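## Task

Take the thinnest tube off the rack and slide it along the cold saw's rollers until its end touches the length stop, then leave it at rest lying on the rollers. The length stop must still be at its set position at the end, the two remaining tubes must stay on the rack between their pins, and none of the three tubes may be bent.

## Robot and tools

ROBOT. Two Doosan arms, left_arm and right_arm, each with a Robotiq 2F-140 gripper, each standing on its own carriage on one shared floor track. left_rail carries left_arm and is always the carriage on the +y side; right_rail carries right_arm. These names do not match image sides. left_arm's fingers can fold if pushed at the tip or gripped near the palm, so grip with the outer quarter of its pads; right_arm's fingers are rigid.

FRAME. Results use one scene frame fixed to the table: table top z = 0, +z up, +x the direction the arms face, +y to their left. The track runs along y at x = 0 (y = 0 mid-track); the table starts at x = 0.31 m. An arm's base sits at x = 0, y = its carriage position_m, z = 0.03 m. Gripper fingers point along the gripper's own +z and close along its y. end_effector_position is the point between the closed pads; fingertips extend roughly 9 to 33 mm past it depending on opening.

execute_actions(actions, cameras). Each action may hold "rows", "steps", "until" and rail commands. A row is one list of 18 numbers for both arms, each in [-1, 1]: left dx, dy, dz, rx, ry, rz, gripper position, force_limit, speed, then the same nine for right. dx..rz are an offset, not a pose: counted from that arm's Hand target as it stood when the action began, along that Hand target's own axes; 1.0 = 0.6 m or 180 degrees; rx, ry, rz form one rotation vector. Every row in an action counts from that same start, so ramp offsets up gradually (0.01 per row is about 0.18 m/s). Each row lasts one control step (1/30 s); up to 15 rows. "steps" (1 to 450, default 15) is the action length; after the last row the arms keep heading to it. An all-zero pose re-commands the Hand target. Gripper: position +1 fully open (140 mm), about -0.8 pads touching, -1 close until blocked; force_limit -1 to +1 (about 14 N to 58 N at slow close); speed -1 to +1 (about 30 to 250 mm/s; faster closes squeeze harder). Always resend the current gripper numbers for an arm you want unchanged. "until" ends the action early on rail fields, e.g. {"left_rail": {"position_status": ["!=", "moving"]}} or {"all": {"status": "ended"}}; numbers need a comparison.

Rails: {"left_rail": {"position_m": p}} sends an absolute place in metres along y (left_rail -1.1 to 2, right_rail -2 to 1.1), plus speed_m_s 0.01 to 1 and acceleration_factor 0.1 to 1; {"stop": true} brakes. Rows never drive a carriage, but a row's target rides with it, so let the carriage arrive before aiming at a scene point. Keep the carriages 0.98 m or more apart. Any bad value refuses the whole call.

move(target, speed, blend, stop_force, zero, blocking, cameras). Straight-line paths for both arms. target is one 18-number row, or up to 15 rows, with each arm's offsets counted from its Hand target (all rows from the same start), same layout and scale as rows. speed: m/s, 0.002 to 2 (default 0.25). blend: corner rounding in m for lists. stop_force: 10 to 80 N, ends an arm's path on that much push along its travel; use it only slowly, only with the carriage standing still, not while the gripper rotates, and leave it out when backing off a contact. zero resets the force baseline (default true). blocking=false returns early; then call wait or stop before new rows or moves. Paths last up to 10 s and do not avoid obstacles.

wait(seconds 0 to 10) lets time pass. stop brakes a running move. zoom_image(camera, region [x0,y0,x1,y1], up to 504x504) enlarges part of the latest image from cam_high, cam_low, cam_bench_left, cam_bench_right, cam_left_wrist or cam_right_wrist. finished_scene(scene) ends the scene permanently; the goal must hold with the robot off. read_manual gives licence texts only.

RESULTS. Per arm: end_effector_position (m), quaternion wxyz, velocities; Hand target (the base for the next offsets); Joint positions (rail m, then six joints in rad); Joint torques; Flange force in gripper axes (noisy, includes held weight). Tool commands lists current gripper commands. object_status: 0 moving, 1 blocked opening, 2 blocked closing (a grip; check for this), 3 reached position or pads met. position_measured is in counts: 3 open, about 139 = 60 mm, 200 = 20 mm, 230 pads touching. Rails report position_m, position_status (moving, done, contact_stop, time_out, stopped, stopped_with_arm, stopped_for_other_arm, stopped_for_other_carriage) and position_answer (taken or not_taken). A move adds a move: line such as done, off_target, held or fault, plus limits. pose unreachable means that arm dropped its target.

AVOID. Nothing may fall off the table or onto the track. Do not slam into the saw, rack or stop, push hard, or release a moving tube. A net 144 N on an arm, or joint contact torque beyond 299/299/140/39.6/39.6/39.6 N m, stops the arm for 10 s. Arms or carriages touching each other can fail the task. Limit leverage by gripping tubes near their middle. Holding loads or stretching out heats motors; a MOTOR HOT line warns before a 30 to 60 s stop. Thinking time passes in the scene.

Each tool is called after "Request:" by a JSON object that holds its "fn" and its "kwargs", one argument or row to a line.

## Session

Request:
{"fn": "execute_actions", "kwargs": {
  "actions": []
}}

Scene clock: 0.00 s.
left_arm: end_effector_position=(+0.6600, +0.9573, +0.4937) position_measured=3 object_status=3 end_effector_quat_wxyz=(+0.000, +1.000, +0.000, +0.000) | right_arm: end_effector_position=(+0.6600, -1.0531, +0.4937) position_measured=3 object_status=3 end_effector_quat_wxyz=(+0.000, +1.000, +0.000, +0.000)
Joint positions: left_arm=[0.958 -0.053 0.164 1.35 0 1.628 1.518] | right_arm=[-1.053 -0.053 0.164 1.35 0 1.628 1.518]
Joint velocities: within noise
Joint torques (N m): no reading
Flange force (N): no reading
Hand target: left_arm +0.6600, +0.9573, +0.4937; +0.000, +1.000, +0.000, +0.000 | right_arm +0.6600, -1.0531, +0.4937; +0.000, +1.000, +0.000, +0.000
Tool commands: left_gripper/position=+1.0 left_gripper/force_limit=+1.0 left_gripper/speed=+1.0 right_gripper/position=+1.0 right_gripper/force_limit=+1.0 right_gripper/speed=+1.0
left_rail: position_m=0.958 position_status=done
right_rail: position_m=-1.053 position_status=done

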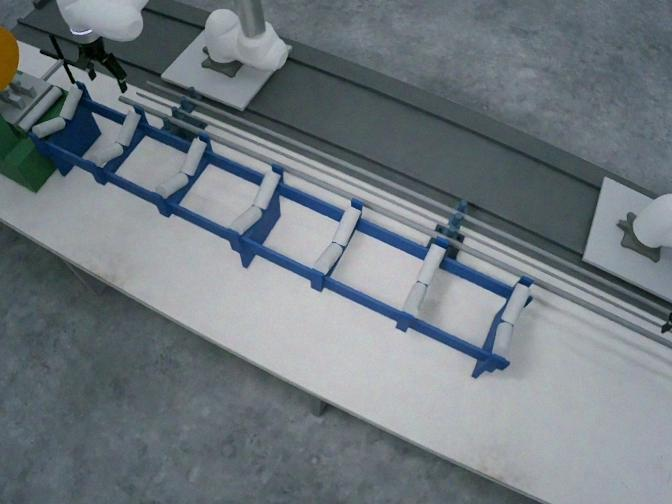

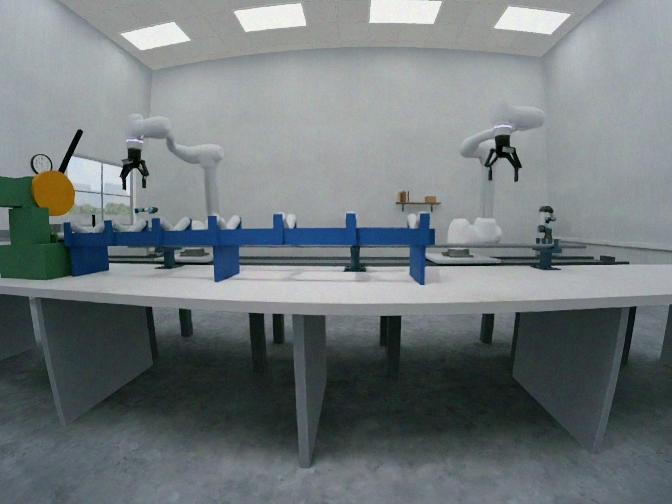

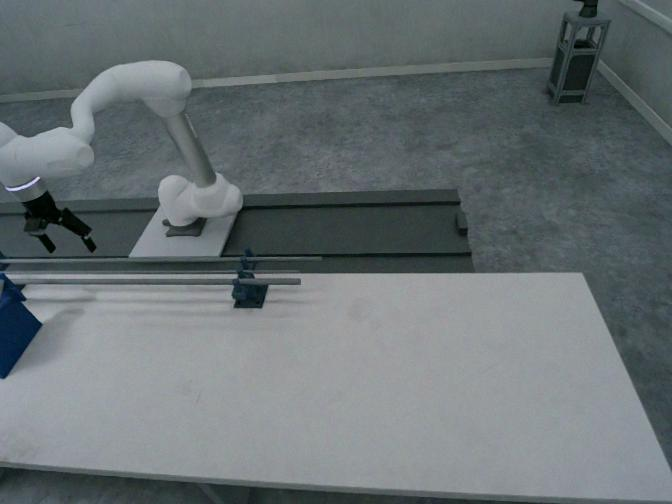

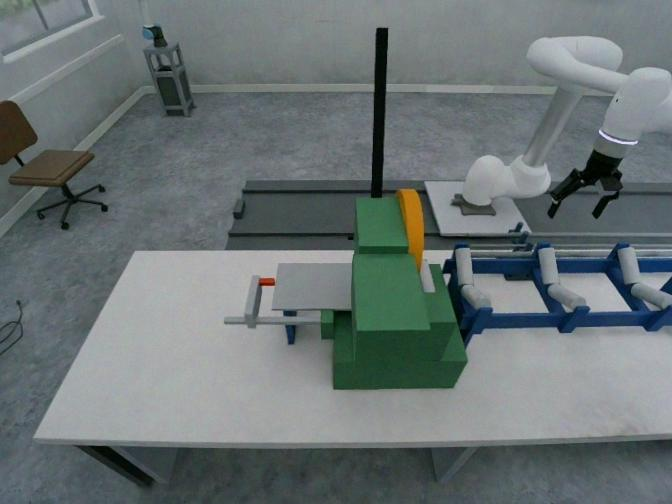

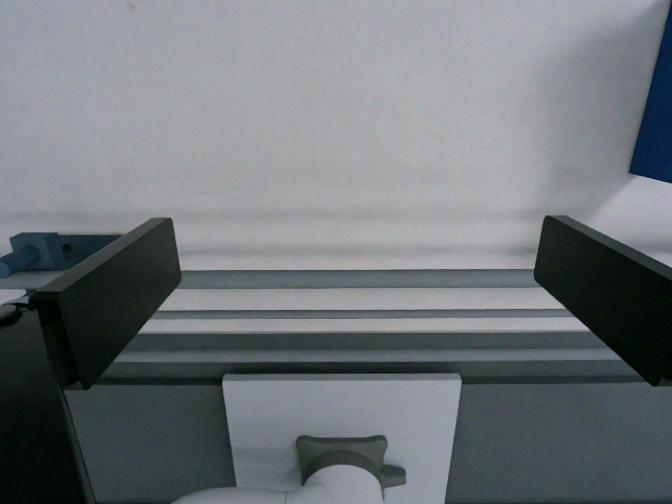

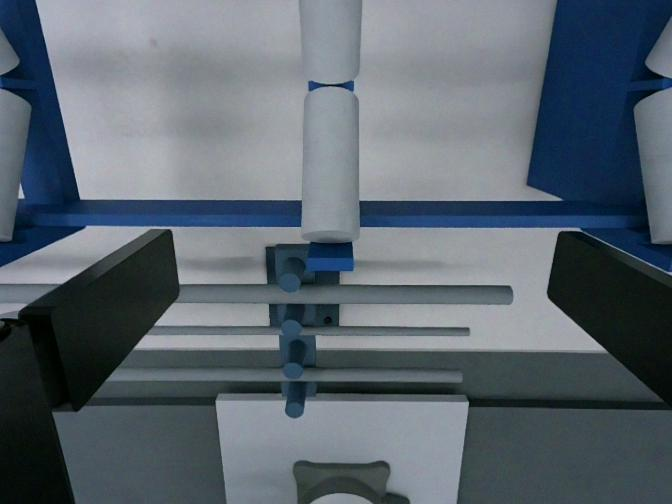

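Request:
{"fn": "zoom_image", "kwargs": {
  "camera": "cam_right_wrist",
  "region": [180, 220, 530, 430]
}}

Request:
{"fn": "zoom_image", "kwargs": {
  "camera": "cam_bench_left",
  "region": [0, 220, 350, 330]
}}

Request:
{"fn": "zoom_image", "kwargs": {
  "camera": "cam_bench_right",
  "region": [200, 180, 520, 400]
}}

Request:
{"fn": "zoom_image", "kwargs": {
  "camera": "cam_high",
  "region": [0, 20, 300, 220]
}}

Request:
{"fn": "zoom_image", "kwargs": {
  "camera": "cam_low",
  "region": [0, 120, 260, 300]
}}

Scaled by 1.440 from the camera's 672x504 image, which has a finer 960x720 frame.

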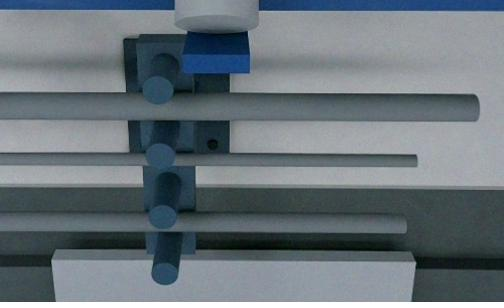

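Scaled by 1.440 from the camera's 672x504 image, which has a finer 960x720 frame.

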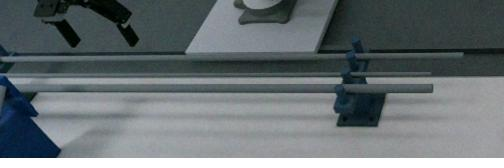

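Scaled by 1.575 from the camera's 672x504 image, which has a finer 960x720 frame.

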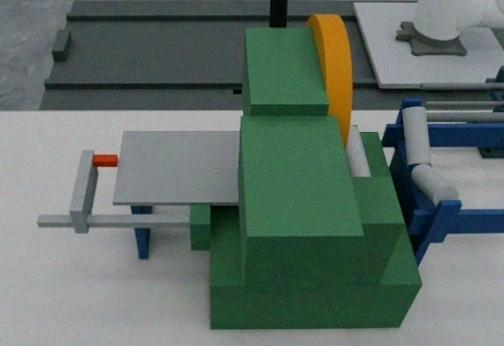

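Scaled by 1.680 from the camera's 672x504 image, which has a finer 960x720 frame.

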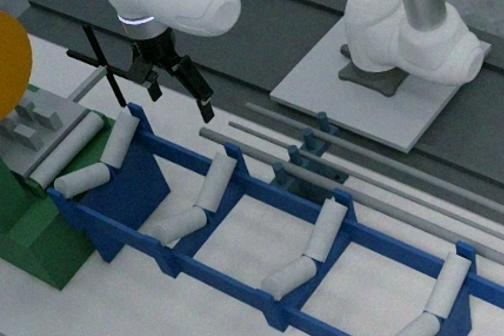

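Scaled by 1.938 from the camera's 672x504 image, which has a finer 960x720 frame.

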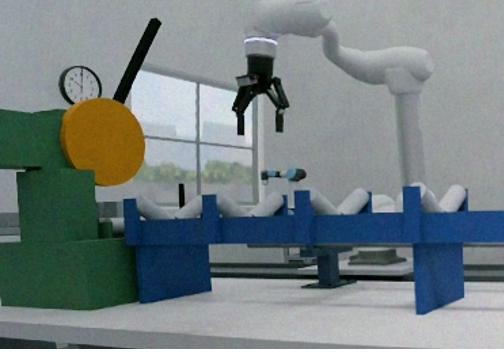

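Request:
{"fn": "move", "kwargs": {
  "target": [-0.38,0,0.2,0,0,0.5,-0.3,1,0,-0.38,0,0.2,0,0,0.5,-0.3,1,0]
}}

Scene clock: 35.73 s.
left_arm: end_effector_position=(+0.4320, +0.9573, +0.3737) position_measured=167 object_status=3 end_effector_quat_wxyz=(+0.000, +0.707, -0.707, +0.000) | right_arm: end_effector_position=(+0.4320, -1.0532, +0.3736) position_measured=167 object_status=3 end_effector_quat_wxyz=(+0.000, +0.707, -0.707, +0.000)
Joint positions: left_arm=[0.958 -0.081 -0.198 1.92 0 1.42 3.06] | right_arm=[-1.053 -0.081 -0.198 1.92 0 1.42 3.06]
Joint torques (N m): left_arm=[3.83 -22.73 -43.68 4.24 -0.07 -0.01] | right_arm=[0.27 -23.3 -42.4 4.36 0.08 0.69]
Flange force (N): left_arm=[8.9 0.7 3.7] | right_arm=[2.4 -3.0 0.7]
Hand target: left_arm +0.4320, +0.9573, +0.3737; +0.000, +0.707, -0.707, +0.000 | right_arm +0.4320, -1.0531, +0.3737; +0.000, +0.707, -0.707, +0.000
Off the commanded pose: left_arm 0.000 m, 0 deg | right_arm 0.000 m, 0 deg.
left_rail: position_m=0.958 position_status=done
right_rail: position_m=-1.053 position_status=done
move: done

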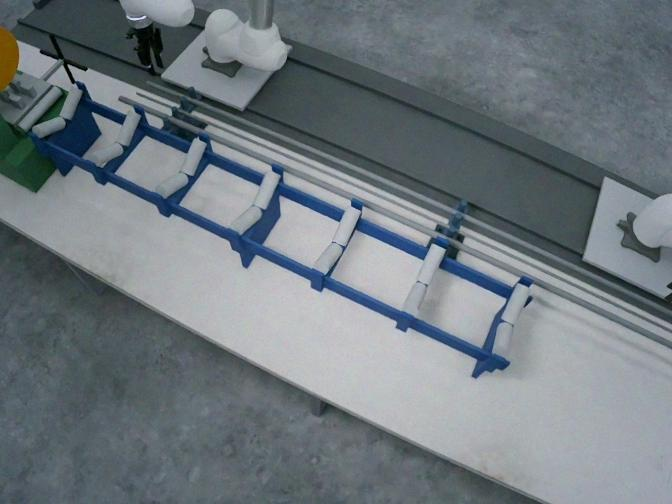

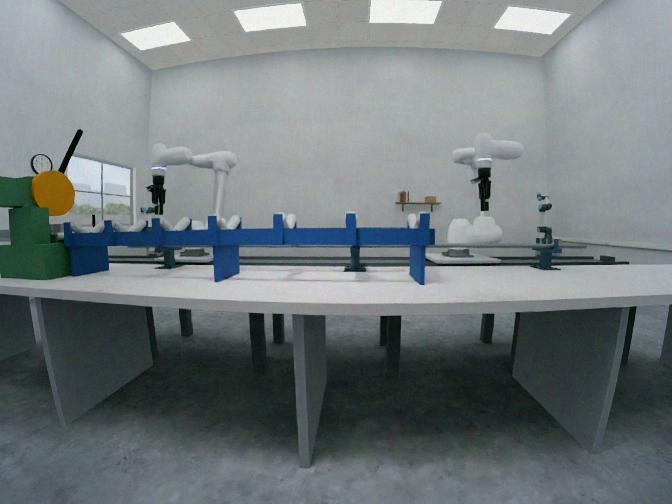

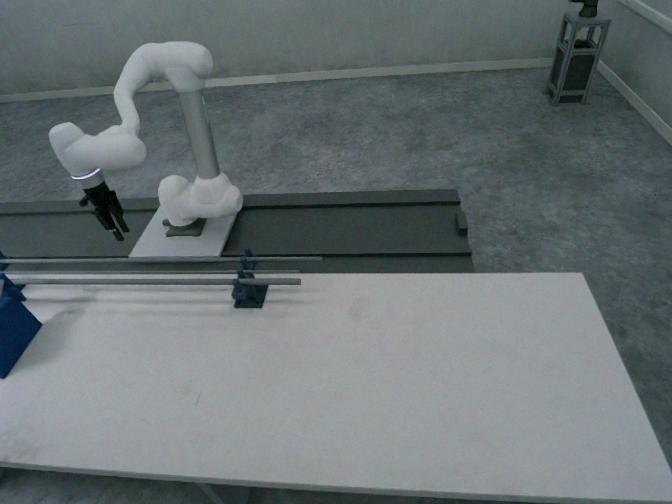

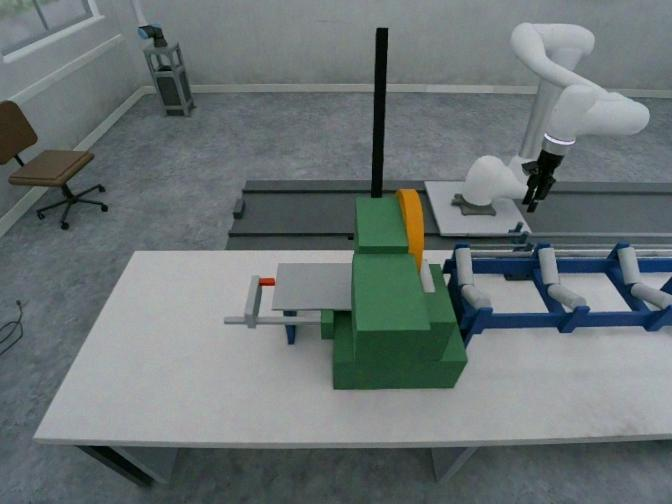

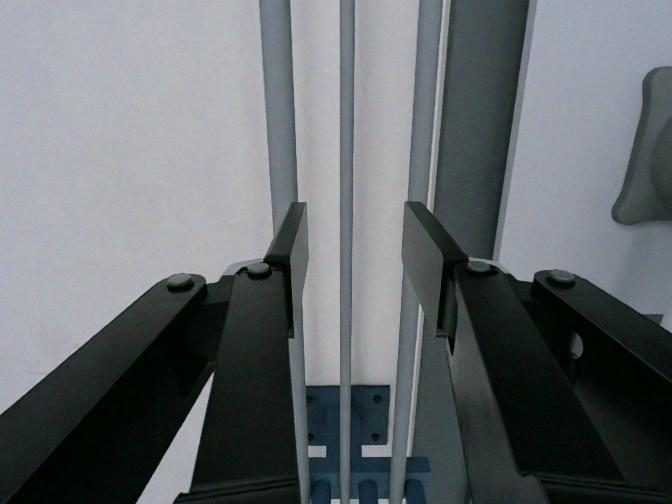

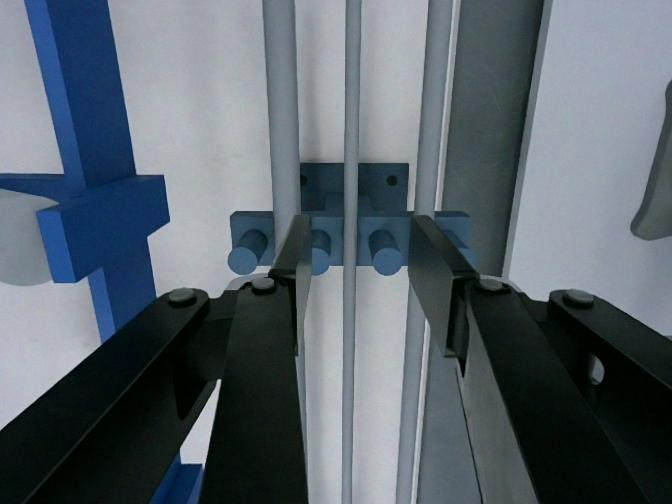

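Request:
{"fn": "execute_actions", "kwargs": {
  "actions": [
    {"right_rail":{"position_m":-0.48},"left_rail":{"position_m":0.75},"steps":200,"until":{"all":{"status":"ended"}}}
  ],
  "cameras": ["cam_left_wrist","cam_right_wrist","cam_high","cam_low"]
}}

Request:
{"fn": "move", "kwargs": {
  "target": [0,-0.4,0,0,0,0,-0.3,1,0,0,-0.4,0,0,0,0,-0.3,1,0],
  "cameras": ["cam_left_wrist","cam_right_wrist"]
}}

Scene clock: 51.27 s.
left_arm: end_effector_position=(+0.4320, +0.7495, +0.3737) position_measured=167 object_status=3 end_effector_quat_wxyz=(+0.000, +0.707, -0.707, +0.000) | right_arm: end_effector_position=(+0.4320, -0.4806, +0.3737) position_measured=167 object_status=3 end_effector_quat_wxyz=(+0.000, +0.707, -0.707, +0.000) end_effector_velocity=(+0.000, +0.001, +0.000) end_effector_angular_velocity=(-0.001, +0.000, -0.002)
Joint positions: left_arm=[0.75 -0.081 -0.198 1.92 0 1.42 3.06] | right_arm=[-0.48 -0.081 -0.198 1.92 0 1.42 3.06]
Joint velocities: left_arm=[within noise] | right_arm=[0.002 -0.002 0 0 -0.001 0 0]
Joint torques (N m): left_arm=[3.29 -23.03 -43.79 4.28 -0.09 0.05] | right_arm=[-0.61 -23.16 -42.73 4.4 0.07 0.62]
Flange force (N): left_arm=[7.7 0.4 3.9] | right_arm=[0.5 -2.7 1.4]
Hand target: left_arm +0.4320, +0.7495, +0.3737; +0.000, +0.707, -0.707, +0.000 | right_arm +0.4320, -0.4807, +0.3737; +0.000, +0.707, -0.707, +0.000
Tool commands: left_gripper/position=-0.3 left_gripper/force_limit=+1.0 left_gripper/speed=+0.0 right_gripper/position=-0.3 right_gripper/force_limit=+1.0 right_gripper/speed=+0.0
Off the commanded pose: left_arm 0.000 m, 0 deg | right_arm 0.000 m, 0 deg.
left_rail: position_m=0.750 position_status=done
right_rail: position_m=-0.480 position_status=done
Images, in order (width x height): cam_high 672x504, cam_low 672x504, cam_left_wrist 672x504, cam_right_wrist 672x504.

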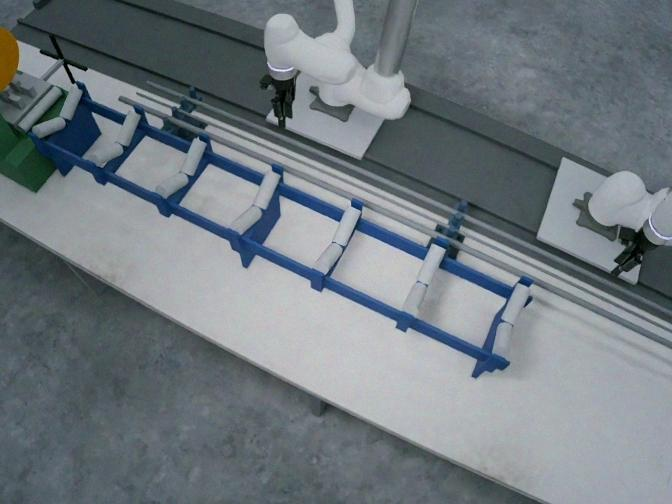

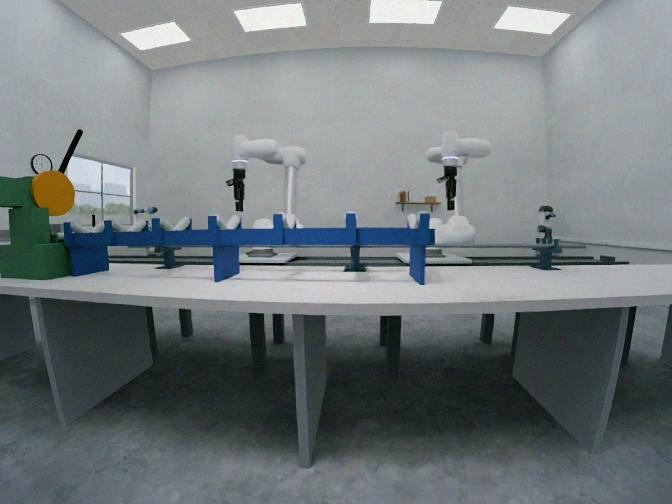

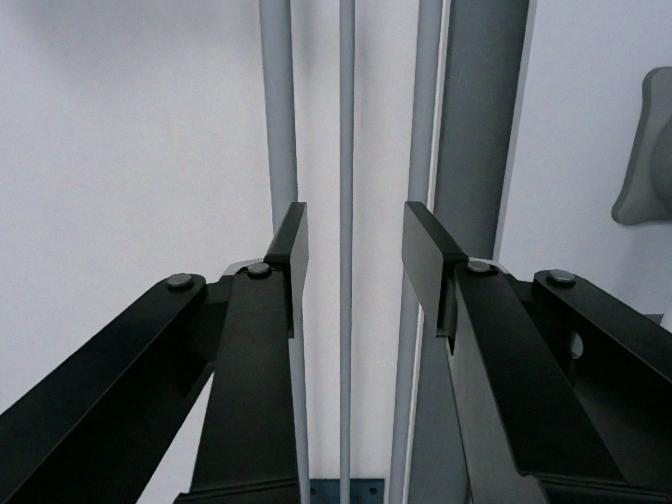

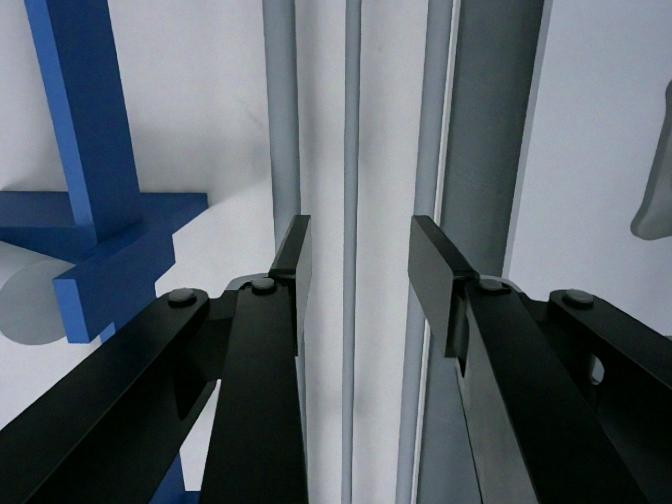

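Scene clock: 52.63 s.
left_arm: end_effector_position=(+0.6719, +0.7495, +0.3737) position_measured=167 object_status=3 end_effector_quat_wxyz=(+0.000, +0.707, -0.707, +0.000) | right_arm: end_effector_position=(+0.6719, -0.4805, +0.3737) position_measured=167 object_status=3 end_effector_quat_wxyz=(+0.000, +0.707, -0.707, +0.000)
Joint positions: left_arm=[0.75 -0.052 0.192 1.531 0 1.418 3.089] | right_arm=[-0.48 -0.052 0.192 1.531 0 1.418 3.089]
Joint torques (N m): left_arm=[3.45 -63.34 -44.09 4.23 -0.07 -0.01] | right_arm=[0.58 -62.92 -42.24 4.31 0.06 0.73]
Flange force (N): left_arm=[5.1 2.3 3.8] | right_arm=[2.5 -0.6 -0.3]
Hand target: left_arm +0.6720, +0.7495, +0.3737; +0.000, +0.707, -0.707, +0.000 | right_arm +0.6720, -0.4805, +0.3737; +0.000, +0.707, -0.707, +0.000
Off the commanded pose: left_arm 0.000 m, 0 deg | right_arm 0.000 m, 0 deg.
left_rail: position_m=0.750 position_status=done
right_rail: position_m=-0.480 position_status=done
move: done
Images, in order (width x height): cam_left_wrist 672x504, cam_right_wrist 672x504.

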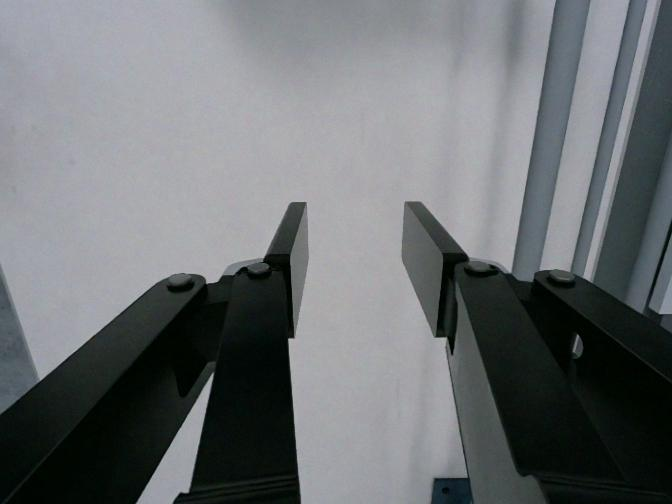

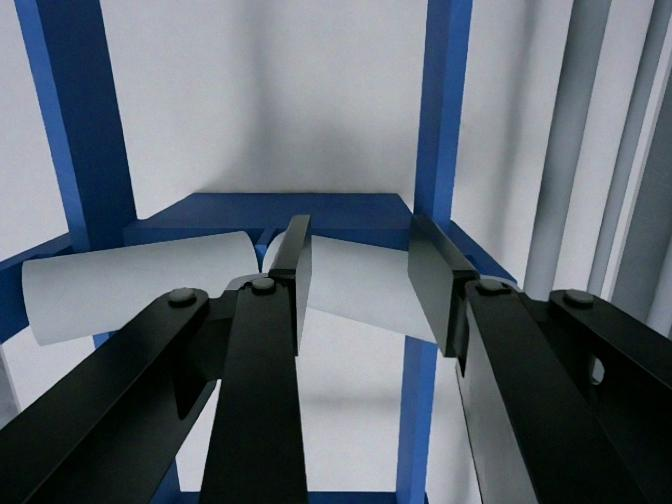

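Request:
{"fn": "execute_actions", "kwargs": {
  "actions": [
    {"right_rail":{"position_m":-0.56},"steps":100,"until":{"all":{"status":"ended"}}}
  ],
  "cameras": []
}}

Request:
{"fn": "move", "kwargs": {
  "target": [
    [0,0.405,0,0,0,0,-0.42,1,0,0,0.405,0,0,0,0,-0.42,1,0],
    [0,0.405,0.3,0,0,0,-0.42,1,0,0,0.405,0.3,0,0,0,-0.42,1,0]
  ]
}}

Scene clock: 69.97 s.
left_arm: end_effector_position=(+0.6720, +0.7495, +0.3737) position_measured=167 object_status=3 end_effector_quat_wxyz=(+0.000, +0.707, -0.707, +0.000) | right_arm: end_effector_position=(+0.6720, -0.5604, +0.3736) position_measured=167 object_status=3 end_effector_quat_wxyz=(+0.000, +0.707, -0.707, +0.000) end_effector_velocity=(+0.000, -0.003, +0.000) end_effector_angular_velocity=(-0.001, +0.001, -0.003)
Joint positions: left_arm=[0.75 -0.052 0.192 1.531 0 1.418 3.089] | right_arm=[-0.56 -0.052 0.192 1.531 0 1.418 3.089]
Joint velocities: left_arm=[within noise] | right_arm=[-0.001 -0.003 0 0 -0.001 0.001 0]
Joint torques (N m): left_arm=[3.34 -63.77 -43.72 4.26 -0.07 0.02] | right_arm=[-0.14 -62.24 -42.32 4.32 0.14 0.68]
Flange force (N): left_arm=[5.0 0.6 3.8] | right_arm=[0.9 0.7 -0.1]
Hand target: left_arm +0.6720, +0.7495, +0.3737; +0.000, +0.707, -0.707, +0.000 | right_arm +0.6720, -0.5604, +0.3737; +0.000, +0.707, -0.707, +0.000
Tool commands: left_gripper/position=-0.3 left_gripper/force_limit=+1.0 left_gripper/speed=+0.0 right_gripper/position=-0.3 right_gripper/force_limit=+1.0 right_gripper/speed=+0.0
Off the commanded pose: left_arm 0.000 m, 0 deg | right_arm 0.000 m, 0 deg.
left_rail: position_m=0.750 position_status=done
right_rail: position_m=-0.560 position_status=done
No camera images: "cameras" was empty.

Scene clock: 72.37 s.
left_arm: end_effector_position=(+0.4290, +0.7494, +0.1937) position_measured=182 object_status=3 end_effector_quat_wxyz=(+0.000, +0.707, -0.707, +0.000) | right_arm: end_effector_position=(+0.4290, -0.5606, +0.1937) position_measured=182 object_status=3 end_effector_quat_wxyz=(+0.000, +0.707, -0.707, +0.000)
Joint positions: left_arm=[0.75 -0.082 -0.097 2.179 0 1.06 3.06] | right_arm=[-0.56 -0.082 -0.097 2.179 0 1.06 3.06]
Joint torques (N m): left_arm=[3.71 -28.15 -38.68 3.81 -0.07 0.03] | right_arm=[0.03 -27.69 -37.95 3.82 0.05 0.56]
Flange force (N): left_arm=[8.7 1.0 3.3] | right_arm=[1.6 -0.3 1.2]
Hand target: left_arm +0.4290, +0.7495, +0.1937; +0.000, +0.707, -0.707, +0.000 | right_arm +0.4290, -0.5605, +0.1937; +0.000, +0.707, -0.707, +0.000
Off the commanded pose: left_arm 0.000 m, 0 deg | right_arm 0.000 m, 0 deg.
left_rail: position_m=0.750 position_status=done
right_rail: position_m=-0.560 position_status=done
move: done

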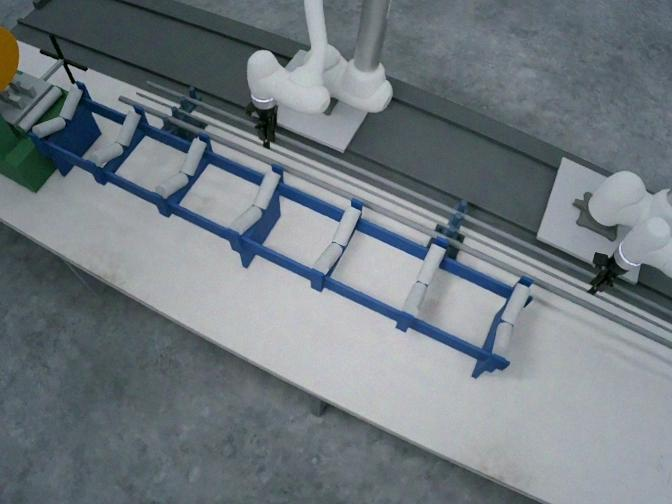

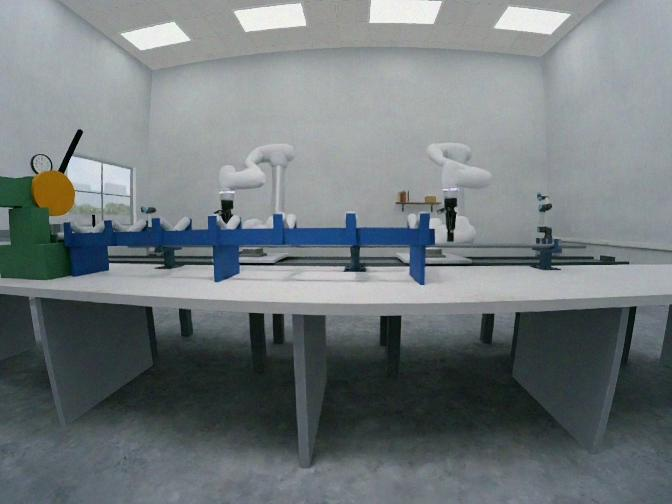

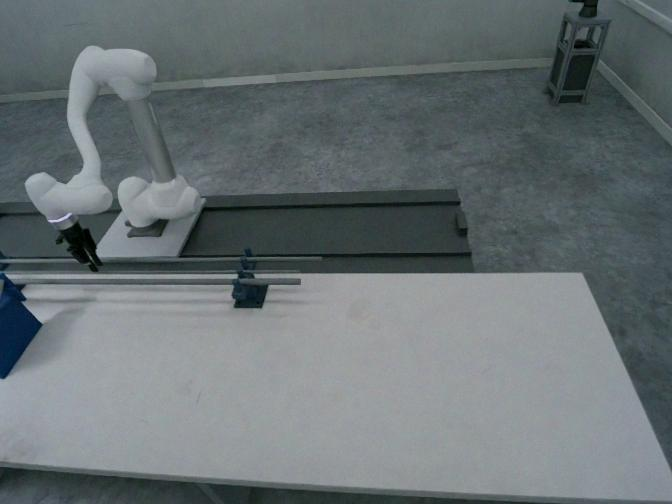

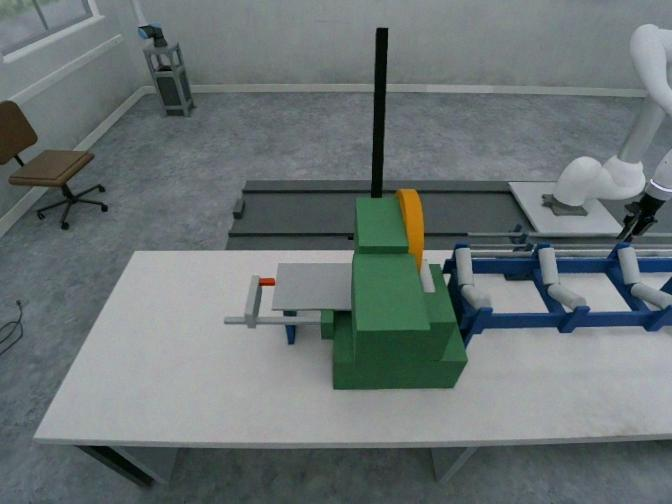

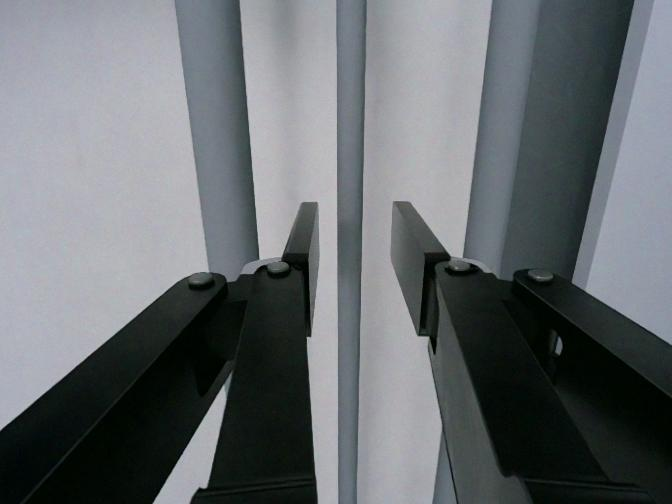

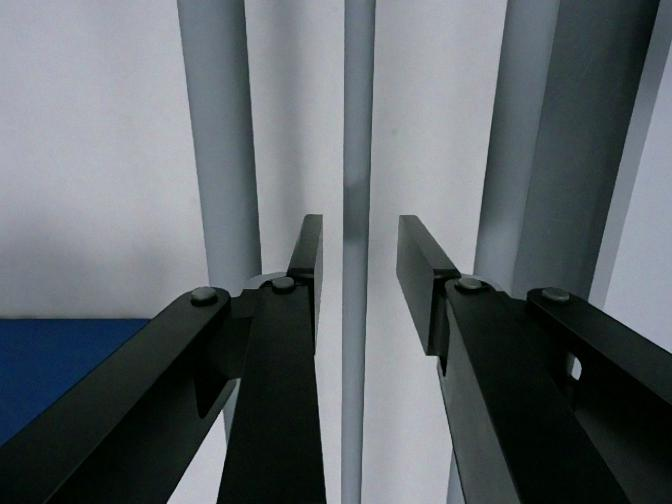

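Request:
{"fn": "move", "kwargs": {
  "target": [0,0.003,0.033,0,0,0,-0.42,1,0,0,-0.005,0.033,0,0,0,-0.42,1,0],
  "cameras": ["cam_left_wrist"]
}}

Request:
{"fn": "move", "kwargs": {
  "target": [0,0,0,0,0,0,-1,-1,-0.9,0,0,0,0,0,0,-1,-1,-0.9],
  "cameras": ["cam_left_wrist","cam_right_wrist"]
}}

Scene clock: 81.13 s.
left_arm: end_effector_position=(+0.4272, +0.7495, +0.1739) position_measured=182 object_status=3 end_effector_quat_wxyz=(+0.000, +0.707, -0.707, +0.000) | right_arm: end_effector_position=(+0.4320, -0.5605, +0.1739) position_measured=182 object_status=3 end_effector_quat_wxyz=(+0.000, +0.707, -0.707, +0.000)
Joint positions: left_arm=[0.75 -0.082 -0.08 2.205 0 1.017 3.06] | right_arm=[-0.56 -0.081 -0.072 2.198 0 1.016 3.06]
Joint torques (N m): left_arm=[3.27 -29.02 -37.8 3.62 -0.11 0.01] | right_arm=[0.55 -30 -36.76 3.73 0.13 0.76]
Flange force (N): left_arm=[7.8 0.9 3.4] | right_arm=[3.3 -1.5 1.9]
Hand target: left_arm +0.4272, +0.7495, +0.1739; +0.000, +0.707, -0.707, +0.000 | right_arm +0.4320, -0.5605, +0.1739; +0.000, +0.707, -0.707, +0.000
Off the commanded pose: left_arm 0.000 m, 0 deg | right_arm 0.000 m, 0 deg.
left_rail: position_m=0.750 position_status=done
right_rail: position_m=-0.560 position_status=done
move: done
Images, in order (width x height): cam_left_wrist 672x504.

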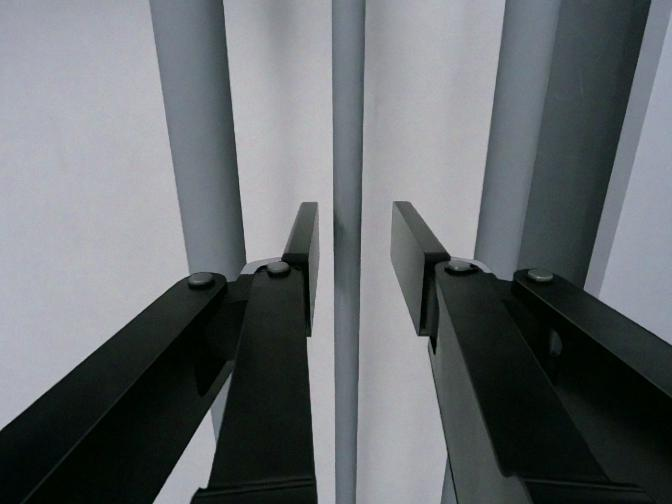

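Scene clock: 82.23 s.
left_arm: end_effector_position=(+0.4272, +0.7495, +0.1739) position_measured=231 object_status=3 end_effector_quat_wxyz=(+0.000, +0.707, -0.707, +0.000) | right_arm: end_effector_position=(+0.4320, -0.5605, +0.1738) position_measured=216 object_status=2 end_effector_quat_wxyz=(+0.000, +0.707, -0.707, +0.000)
Joint positions: left_arm=[0.75 -0.082 -0.08 2.205 0 1.017 3.06] | right_arm=[-0.56 -0.081 -0.072 2.198 0 1.016 3.06]
Joint torques (N m): left_arm=[3.21 -21.72 -28.36 3.68 0.33 0.03] | right_arm=[0.54 -25.89 -32.62 3.46 -0.21 0.71]
Flange force (N): left_arm=[7.5 -1.0 -14.1] | right_arm=[3.0 -0.6 -8.4]
Hand target: left_arm +0.4272, +0.7495, +0.1739; +0.000, +0.707, -0.707, +0.000 | right_arm +0.4320, -0.5605, +0.1739; +0.000, +0.707, -0.707, +0.000
Off the commanded pose: left_arm 0.000 m, 0 deg | right_arm 0.000 m, 0 deg.
left_rail: position_m=0.750 position_status=done
right_rail: position_m=-0.560 position_status=done
move: done
Images, in order (width x height): cam_left_wrist 672x504, cam_right_wrist 672x504.

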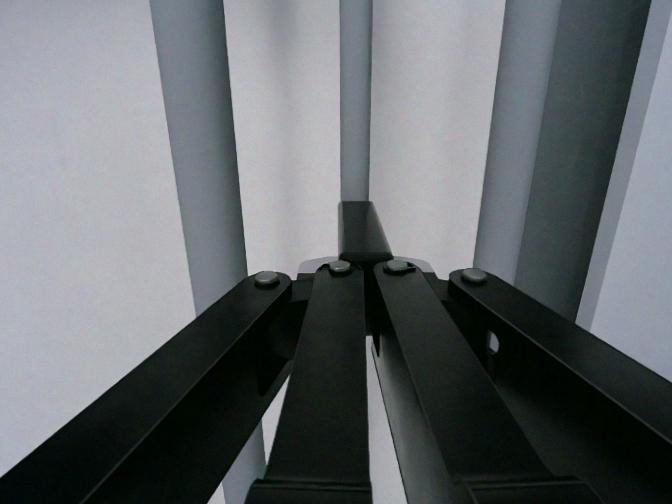

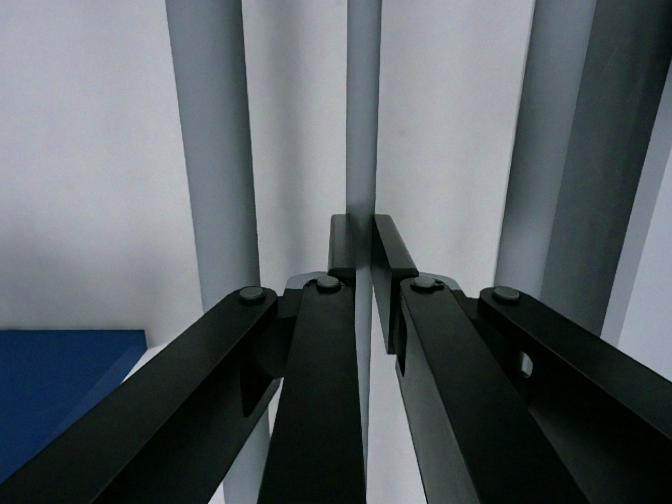

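Request:
{"fn": "move", "kwargs": {
  "target": [
    [0,0,0,0,0,0,-0.42,1,-0.5,0,0,0,0,0,0,-0.42,1,-0.5],
    [0,0,0.022,0,0,0,-0.42,1,-0.5,0,0,0.02,0,0,0,-0.42,1,-0.5],
    [0,0,0.022,0,0,0,-1,-1,-0.9,0,0,0.02,0,0,0,-1,-1,-0.9]
  ],
  "cameras": ["cam_left_wrist","cam_right_wrist"]
}}

Scene clock: 88.13 s.
left_arm: end_effector_position=(+0.4272, +0.7495, +0.1607) position_measured=212 object_status=2 end_effector_quat_wxyz=(+0.000, +0.707, -0.707, +0.000) | right_arm: end_effector_position=(+0.4320, -0.5605, +0.1618) position_measured=212 object_status=2 end_effector_quat_wxyz=(+0.000, +0.707, -0.707, +0.000)
Joint positions: left_arm=[0.75 -0.082 -0.066 2.22 0 0.987 3.06] | right_arm=[-0.56 -0.081 -0.059 2.211 0 0.989 3.06]
Joint torques (N m): left_arm=[3.35 -29.36 -36.3 3.63 0.04 0.12] | right_arm=[0.69 -30.92 -36.31 3.86 -0.03 0.96]
Flange force (N): left_arm=[8.2 0.5 2.4] | right_arm=[3.8 -0.9 1.9]
Hand target: left_arm +0.4272, +0.7495, +0.1607; +0.000, +0.707, -0.707, +0.000 | right_arm +0.4320, -0.5605, +0.1619; +0.000, +0.707, -0.707, +0.000
Off the commanded pose: left_arm 0.000 m, 0 deg | right_arm 0.000 m, 0 deg.
left_rail: position_m=0.750 position_status=done
right_rail: position_m=-0.560 position_status=done
move: done
Images, in order (width x height): cam_left_wrist 672x504, cam_right_wrist 672x504.

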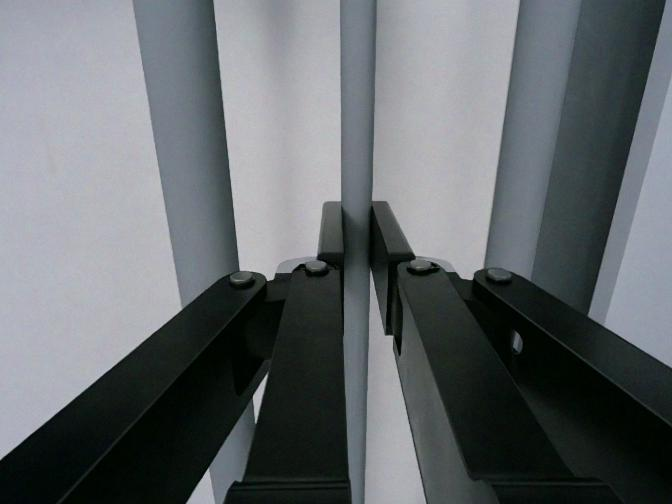

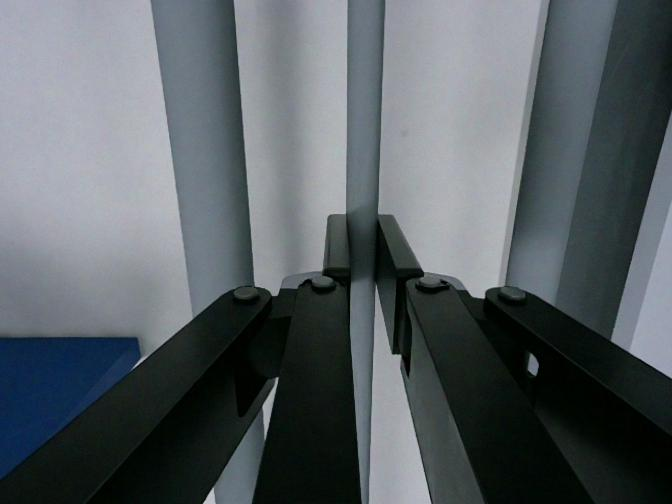

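Request:
{"fn": "move", "kwargs": {
  "target": [
    [0,0,-0.3,0,0,0,-1,-1,-0.9,0,0,-0.3,0,0,0,-1,-1,-0.9],
    [0,-0.53,-0.3,0,0,0,-1,-1,-0.9,0,-0.53,-0.3,0,0,0,-1,-1,-0.9]
  ],
  "speed": 0.13,
  "blend": 0.04
}}

Scene clock: 96.47 s.
left_arm: end_effector_position=(+0.7451, +0.7495, +0.3407) position_measured=212 object_status=2 end_effector_quat_wxyz=(+0.000, +0.707, -0.707, +0.000) | right_arm: end_effector_position=(+0.7499, -0.5605, +0.3419) position_measured=212 object_status=2 end_effector_quat_wxyz=(+0.000, +0.707, -0.707, +0.000)
Joint positions: left_arm=[0.75 -0.047 0.318 1.429 0 1.394 3.095] | right_arm=[-0.56 -0.047 0.326 1.417 0 1.399 3.095]
Joint torques (N m): left_arm=[10.22 -80.17 -45 7.47 0.16 0.12] | right_arm=[-6.64 -76.1 -43.95 1.05 -0.12 0.95]
Flange force (N): left_arm=[13.8 -1.4 6.9] | right_arm=[-8.0 3.4 2.1]
Hand target: left_arm +0.7452, +0.7495, +0.3407; +0.000, +0.707, -0.707, +0.000 | right_arm +0.7500, -0.5605, +0.3419; +0.000, +0.707, -0.707, +0.000
Off the commanded pose: left_arm 0.000 m, 0 deg | right_arm 0.000 m, 0 deg.
left_rail: position_m=0.750 position_status=done
right_rail: position_m=-0.560 position_status=done
move: done

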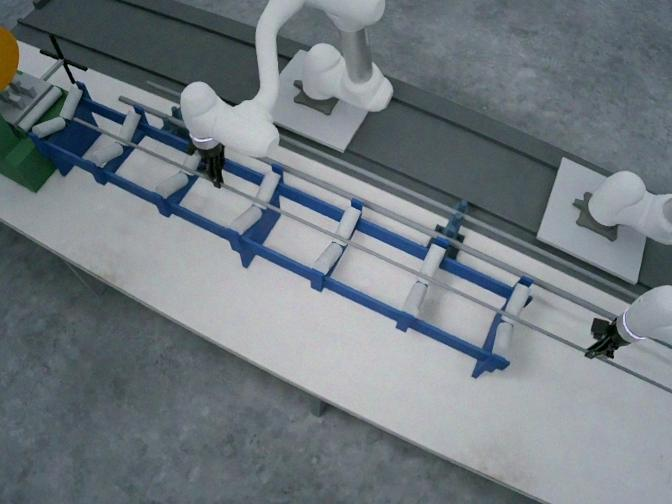

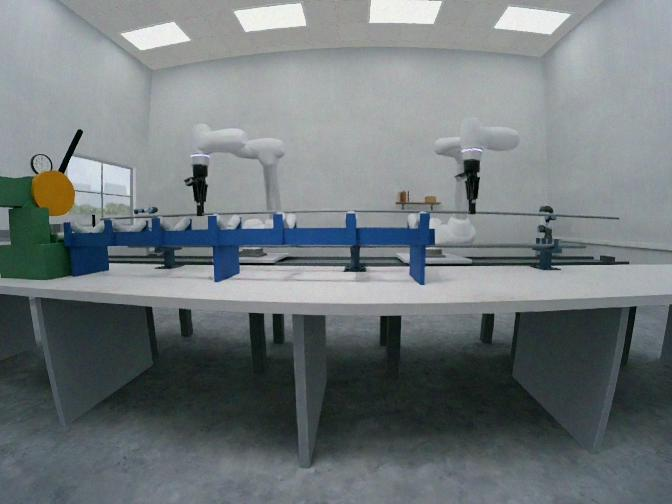

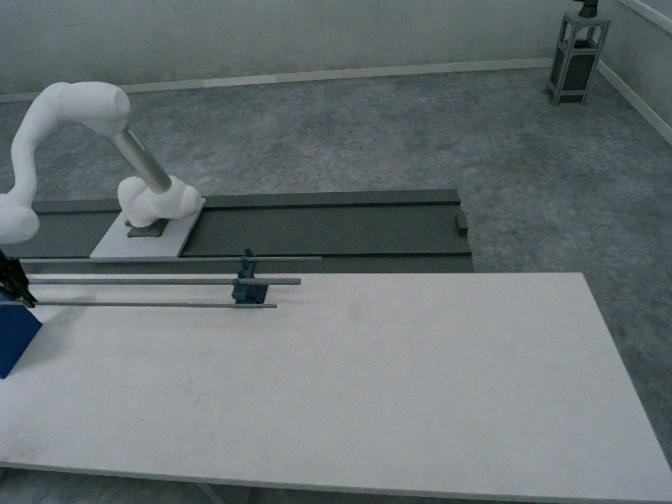

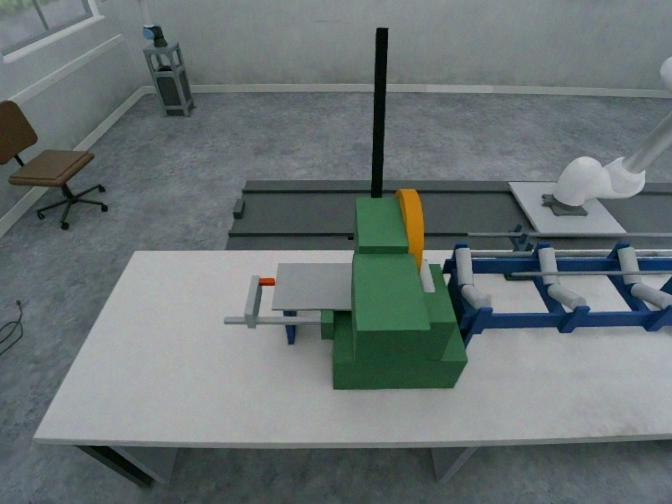

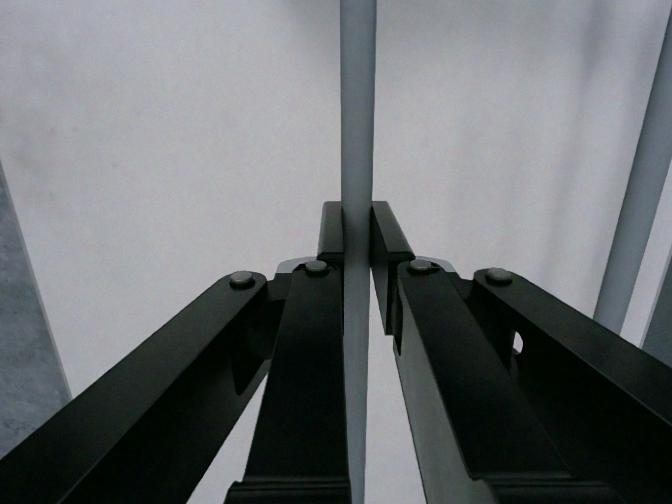

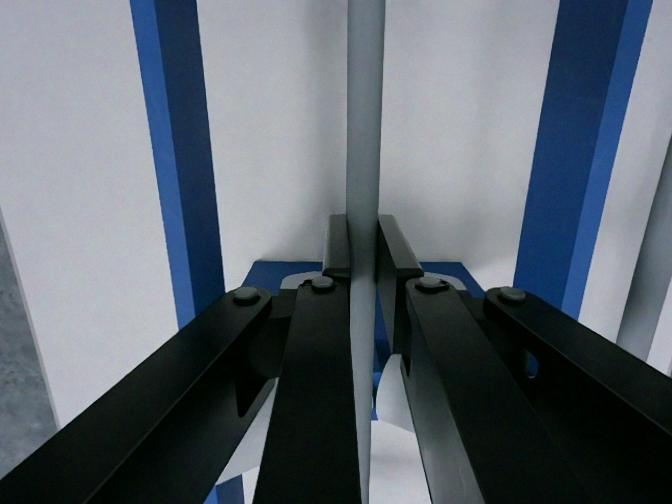

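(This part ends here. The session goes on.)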